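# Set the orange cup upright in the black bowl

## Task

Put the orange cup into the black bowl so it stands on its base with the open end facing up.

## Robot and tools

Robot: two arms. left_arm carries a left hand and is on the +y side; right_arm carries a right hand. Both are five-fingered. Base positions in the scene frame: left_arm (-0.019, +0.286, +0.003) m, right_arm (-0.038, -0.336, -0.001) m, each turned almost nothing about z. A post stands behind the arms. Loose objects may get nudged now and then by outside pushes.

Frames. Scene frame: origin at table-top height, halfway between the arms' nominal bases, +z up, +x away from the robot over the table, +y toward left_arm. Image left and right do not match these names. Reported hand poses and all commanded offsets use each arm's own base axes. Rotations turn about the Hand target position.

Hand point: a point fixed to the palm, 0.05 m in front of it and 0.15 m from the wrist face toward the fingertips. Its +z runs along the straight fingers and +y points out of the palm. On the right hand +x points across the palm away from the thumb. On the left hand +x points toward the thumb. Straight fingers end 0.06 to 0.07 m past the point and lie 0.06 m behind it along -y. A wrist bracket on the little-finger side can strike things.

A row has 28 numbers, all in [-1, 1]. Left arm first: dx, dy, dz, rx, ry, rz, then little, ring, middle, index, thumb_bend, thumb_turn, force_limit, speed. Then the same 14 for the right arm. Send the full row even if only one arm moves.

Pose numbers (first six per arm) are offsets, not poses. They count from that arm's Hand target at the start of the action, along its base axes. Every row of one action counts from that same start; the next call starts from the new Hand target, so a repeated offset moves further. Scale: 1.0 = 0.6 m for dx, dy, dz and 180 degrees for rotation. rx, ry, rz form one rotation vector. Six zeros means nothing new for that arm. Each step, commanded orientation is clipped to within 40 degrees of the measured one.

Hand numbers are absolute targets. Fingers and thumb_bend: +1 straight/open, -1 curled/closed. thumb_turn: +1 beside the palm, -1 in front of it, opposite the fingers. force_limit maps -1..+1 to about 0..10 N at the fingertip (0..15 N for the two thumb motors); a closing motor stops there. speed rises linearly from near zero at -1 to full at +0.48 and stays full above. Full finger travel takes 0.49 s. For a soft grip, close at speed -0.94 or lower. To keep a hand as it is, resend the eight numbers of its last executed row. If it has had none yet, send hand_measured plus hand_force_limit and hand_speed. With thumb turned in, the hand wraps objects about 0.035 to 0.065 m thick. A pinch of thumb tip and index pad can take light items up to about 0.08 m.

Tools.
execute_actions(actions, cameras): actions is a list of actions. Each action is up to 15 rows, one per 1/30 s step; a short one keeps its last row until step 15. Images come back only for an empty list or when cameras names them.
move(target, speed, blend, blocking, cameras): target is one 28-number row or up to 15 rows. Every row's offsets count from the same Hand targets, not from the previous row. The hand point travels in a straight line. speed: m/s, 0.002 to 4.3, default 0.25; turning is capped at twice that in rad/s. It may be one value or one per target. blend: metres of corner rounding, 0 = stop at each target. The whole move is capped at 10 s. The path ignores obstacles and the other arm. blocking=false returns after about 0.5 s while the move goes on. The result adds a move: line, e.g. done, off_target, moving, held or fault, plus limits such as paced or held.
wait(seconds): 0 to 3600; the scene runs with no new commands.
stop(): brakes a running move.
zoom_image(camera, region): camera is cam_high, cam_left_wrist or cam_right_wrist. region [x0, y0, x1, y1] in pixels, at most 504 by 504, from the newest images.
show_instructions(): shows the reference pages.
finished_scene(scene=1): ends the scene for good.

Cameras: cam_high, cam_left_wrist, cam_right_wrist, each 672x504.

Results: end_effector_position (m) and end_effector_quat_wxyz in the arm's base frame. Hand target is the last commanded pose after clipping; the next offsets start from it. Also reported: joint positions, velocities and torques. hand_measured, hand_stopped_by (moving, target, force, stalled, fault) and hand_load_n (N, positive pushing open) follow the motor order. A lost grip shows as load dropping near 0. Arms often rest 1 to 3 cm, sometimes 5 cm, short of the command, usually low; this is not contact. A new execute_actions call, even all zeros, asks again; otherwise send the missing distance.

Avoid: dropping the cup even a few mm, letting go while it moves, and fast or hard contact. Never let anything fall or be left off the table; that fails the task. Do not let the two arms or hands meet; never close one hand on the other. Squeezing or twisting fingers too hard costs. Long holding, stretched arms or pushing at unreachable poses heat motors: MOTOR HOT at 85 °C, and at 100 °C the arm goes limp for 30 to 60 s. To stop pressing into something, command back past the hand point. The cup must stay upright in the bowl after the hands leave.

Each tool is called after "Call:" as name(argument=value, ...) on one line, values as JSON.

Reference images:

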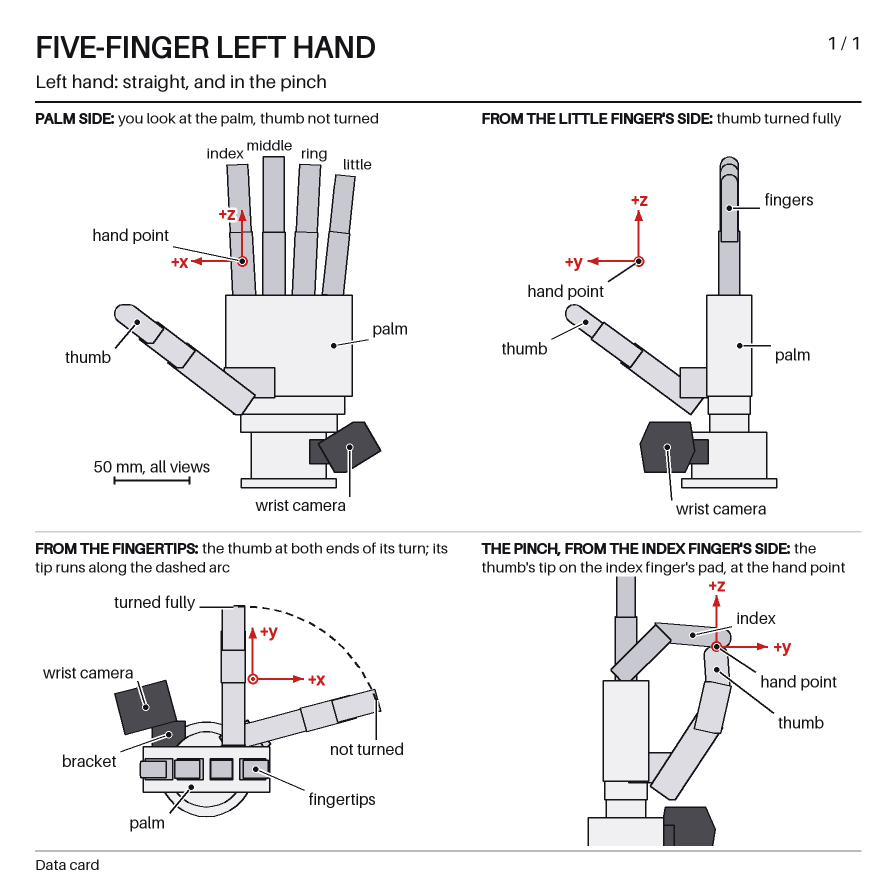

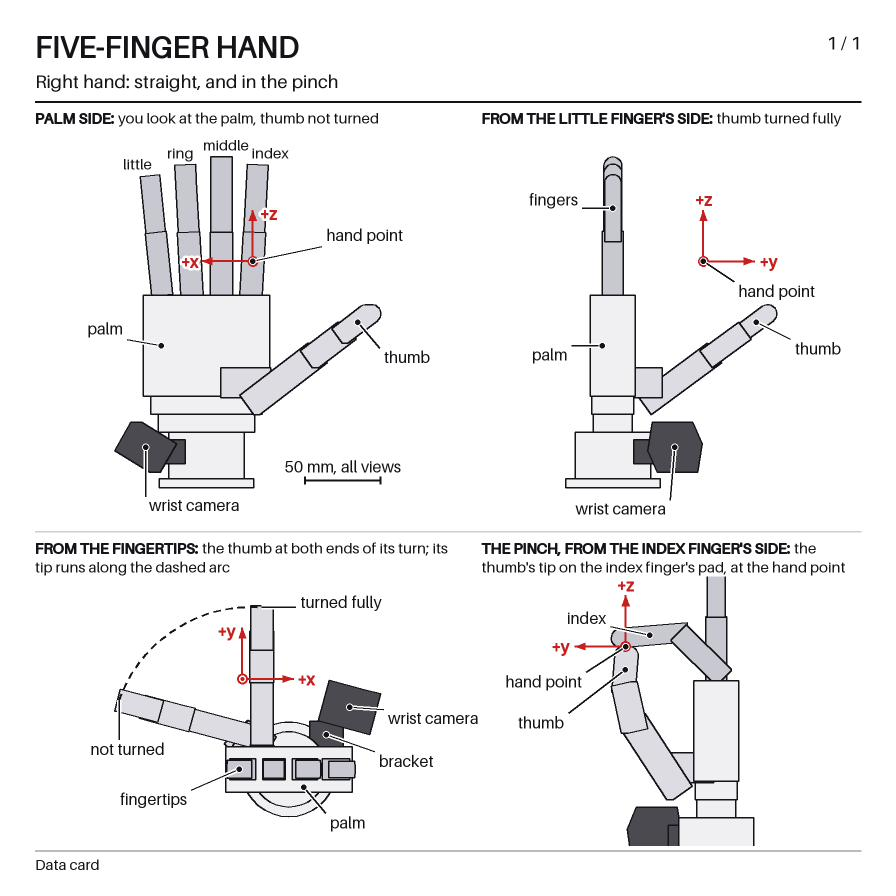

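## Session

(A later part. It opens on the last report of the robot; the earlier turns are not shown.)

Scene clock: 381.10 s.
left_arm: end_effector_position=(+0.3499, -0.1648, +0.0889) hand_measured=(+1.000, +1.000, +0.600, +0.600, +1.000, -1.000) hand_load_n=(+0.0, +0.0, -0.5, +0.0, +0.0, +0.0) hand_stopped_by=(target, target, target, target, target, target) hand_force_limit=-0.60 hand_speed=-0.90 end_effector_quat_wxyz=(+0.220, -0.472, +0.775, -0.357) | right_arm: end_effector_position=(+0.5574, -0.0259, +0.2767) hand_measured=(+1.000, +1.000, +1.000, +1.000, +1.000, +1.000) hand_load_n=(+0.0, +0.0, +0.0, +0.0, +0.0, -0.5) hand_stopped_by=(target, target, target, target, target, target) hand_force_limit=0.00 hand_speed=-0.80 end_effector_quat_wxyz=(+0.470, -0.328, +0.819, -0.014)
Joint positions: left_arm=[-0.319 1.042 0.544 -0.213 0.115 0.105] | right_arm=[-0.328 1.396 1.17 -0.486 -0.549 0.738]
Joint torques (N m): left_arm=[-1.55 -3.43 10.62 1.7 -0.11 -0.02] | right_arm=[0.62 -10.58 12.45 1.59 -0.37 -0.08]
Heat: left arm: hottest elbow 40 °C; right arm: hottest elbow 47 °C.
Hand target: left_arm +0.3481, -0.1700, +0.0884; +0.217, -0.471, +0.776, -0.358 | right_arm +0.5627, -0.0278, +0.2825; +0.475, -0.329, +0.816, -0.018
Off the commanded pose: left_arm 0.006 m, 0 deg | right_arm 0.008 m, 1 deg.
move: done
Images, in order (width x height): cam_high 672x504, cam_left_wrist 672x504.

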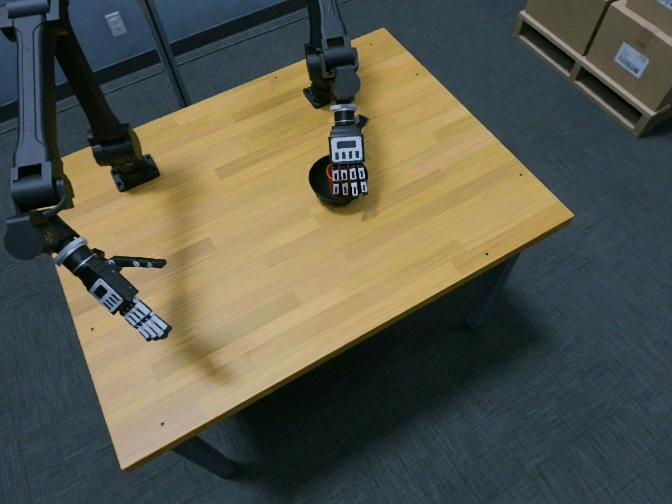

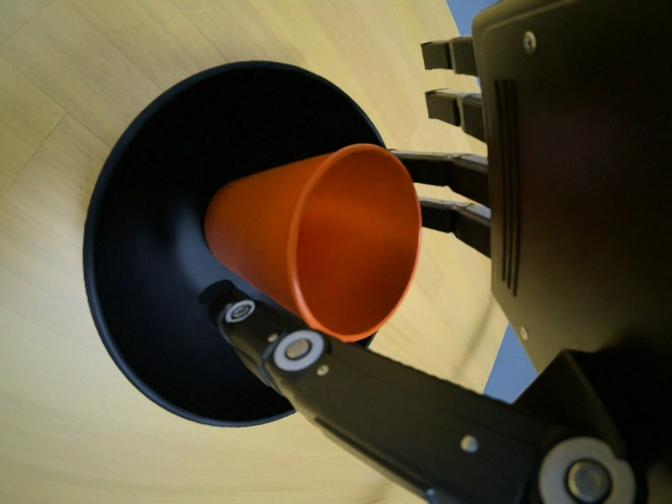

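Call:
move(target=[0.026,-0.0065,0.055,-0.011,-0.0212,0, 1, 1, 0.6, 0.6, 1, -1, -0.6, -0.9, 0,0,0,0,0,0, 1,1,1,1,1,1,0,-0.8], speed=0.04, cameras=["cam_left_wrist","cam_high"])

Call:
zoom_image(camera="cam_high", region=[260, 80, 420, 220])

Scene clock: 403.43 s.
left_arm: end_effector_position=(+0.3496, -0.1672, +0.0979) hand_measured=(+1.000, +1.000, +0.600, +0.600, +1.000, -1.000) hand_load_n=(+0.0, +0.0, +0.0, +0.0, +0.0, +0.0) hand_stopped_by=(target, target, target, target, target, target) hand_force_limit=-0.60 hand_speed=-0.90 end_effector_quat_wxyz=(+0.223, -0.467, +0.772, -0.368) | right_arm: end_effector_position=(+0.5574, -0.0259, +0.2767) hand_measured=(+1.000, +1.000, +1.000, +1.000, +1.000, +1.000) hand_load_n=(+0.0, +0.0, +0.0, +0.0, +0.0, -0.5) hand_stopped_by=(target, target, target, target, target, target) hand_force_limit=0.00 hand_speed=-0.80 end_effector_quat_wxyz=(+0.470, -0.328, +0.819, -0.014)
Joint positions: left_arm=[-0.319 1.018 0.544 -0.213 0.127 0.104] | right_arm=[-0.328 1.396 1.17 -0.486 -0.549 0.738]
Joint torques (N m): left_arm=[-0.5 -4.19 14.19 1.73 0.06 -0.02] | right_arm=[0.67 -10.52 12.45 1.57 -0.37 -0.08]
Heat: left arm: hottest elbow 39 °C; right arm: hottest elbow 47 °C.
Hand target: left_arm +0.3637, -0.1739, +0.1213; +0.234, -0.463, +0.762, -0.387 | right_arm +0.5627, -0.0278, +0.2825; +0.475, -0.329, +0.816, -0.018
Off the commanded pose: left_arm 0.028 m, 3 deg | right_arm 0.008 m, 1 deg.
move: off_target (left_arm)
Images, in order (width x height): cam_high 672x504, cam_left_wrist 672x504.

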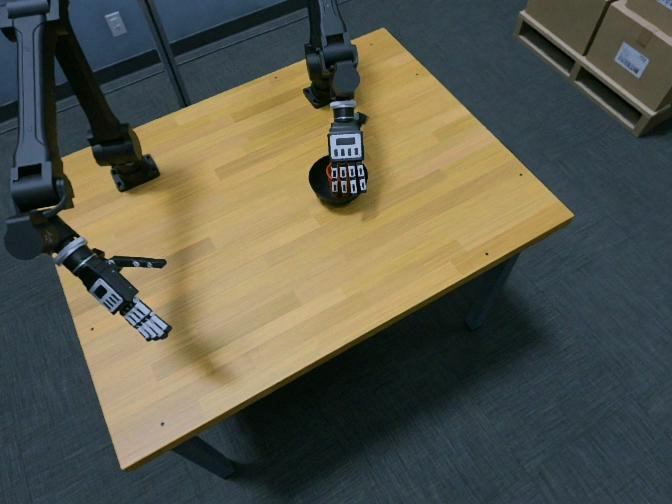

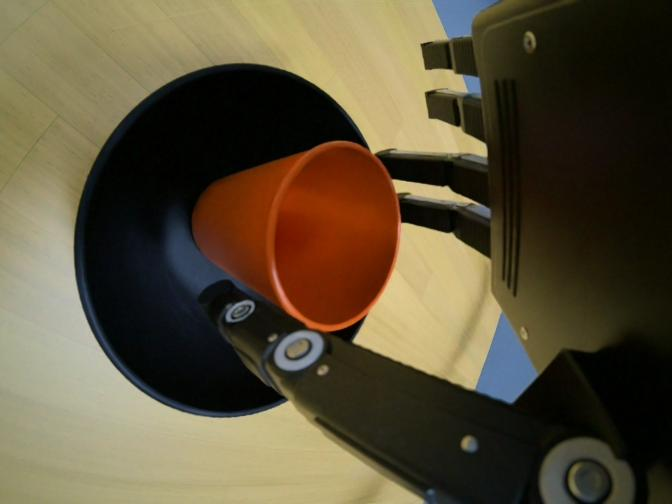

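Scaled by 3.150 from the camera's image (finer frame: 960x720).

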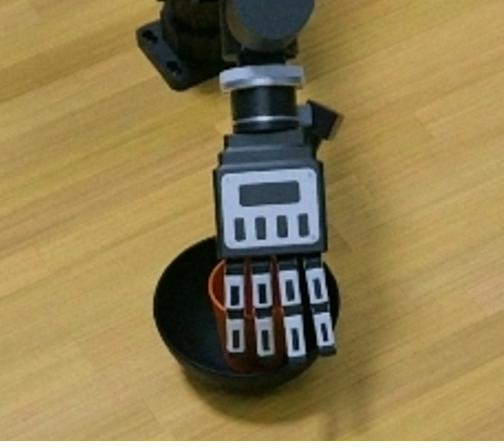

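Call:
move(target=[0.005,-0.002,0.2,0,0,0, 1, 1, 0.6, 0.6, 1, -1, -0.6, -0.9, 0,0,0,0,0,0, 1,1,1,1,1,1,0,-0.8], speed=0.1, cameras=["cam_left_wrist","cam_high"])

Call:
zoom_image(camera="cam_high", region=[260, 80, 420, 220])

Scene clock: 408.50 s.
left_arm: end_effector_position=(+0.3547, -0.1690, +0.2087) hand_measured=(+1.000, +1.000, +0.600, +0.600, +1.000, -1.000) hand_load_n=(+0.0, +0.0, +0.0, +0.0, +0.0, +0.0) hand_stopped_by=(target, target, target, target, target, target) hand_force_limit=-0.60 hand_speed=-0.90 end_effector_quat_wxyz=(+0.221, -0.468, +0.773, -0.367) | right_arm: end_effector_position=(+0.5574, -0.0259, +0.2767) hand_measured=(+1.000, +1.000, +1.000, +1.000, +1.000, +1.000) hand_load_n=(+0.0, +0.0, +0.0, +0.0, +0.0, -0.5) hand_stopped_by=(target, target, target, target, target, target) hand_force_limit=0.00 hand_speed=-0.80 end_effector_quat_wxyz=(+0.470, -0.328, +0.819, -0.014)
Joint positions: left_arm=[-0.319 0.925 0.798 -0.565 0.127 0.103] | right_arm=[-0.328 1.396 1.17 -0.486 -0.549 0.738]
Joint torques (N m): left_arm=[-0.62 -3.6 17.07 1.35 0.05 -0.03] | right_arm=[0.62 -10.64 12.45 1.57 -0.37 -0.07]
Heat: left arm: hottest elbow 40 °C; right arm: hottest elbow 47 °C.
Hand target: left_arm +0.3666, -0.1750, +0.2413; +0.234, -0.463, +0.763, -0.387 | right_arm +0.5627, -0.0278, +0.2825; +0.475, -0.329, +0.816, -0.018
Off the commanded pose: left_arm 0.035 m, 3 deg | right_arm 0.008 m, 1 deg.
move: off_target (left_arm)
Images, in order (width x height): cam_high 672x504, cam_left_wrist 672x504.

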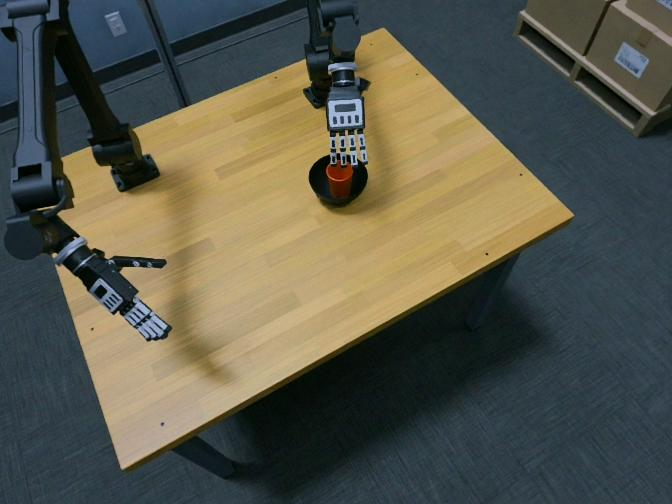

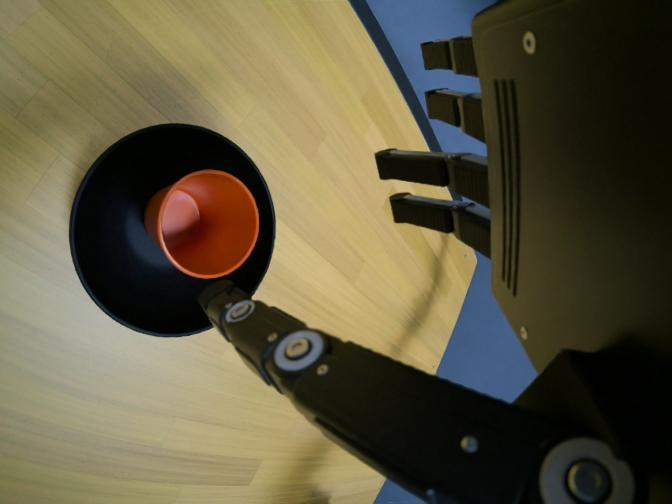

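Scaled by 3.150 from the camera's image (finer frame: 960x720).

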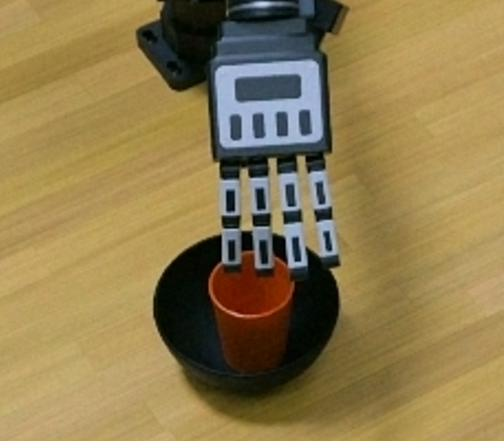

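Call:
zoom_image(camera="cam_high", region=[300, 145, 380, 215])

Call:
zoom_image(camera="cam_left_wrist", region=[50, 110, 300, 350])

Scaled by 6.300 from the camera's image (finer frame: 960x720).

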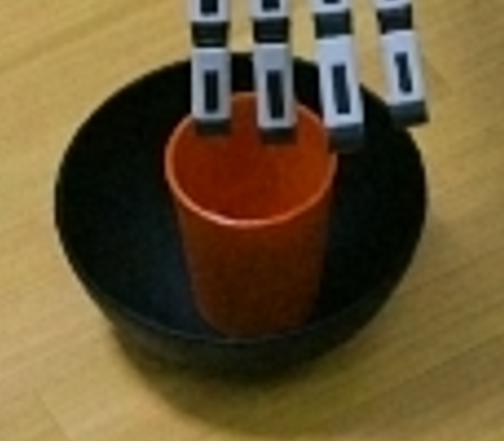

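Scaled by 2.016 from the camera's image (finer frame: 960x720).

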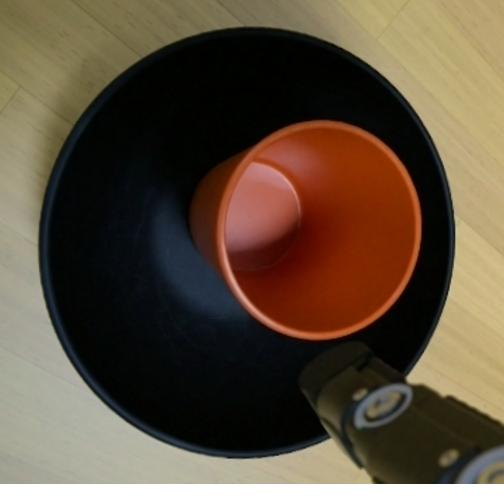

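Call:
finished_scene()

The scene is finished: the task was done.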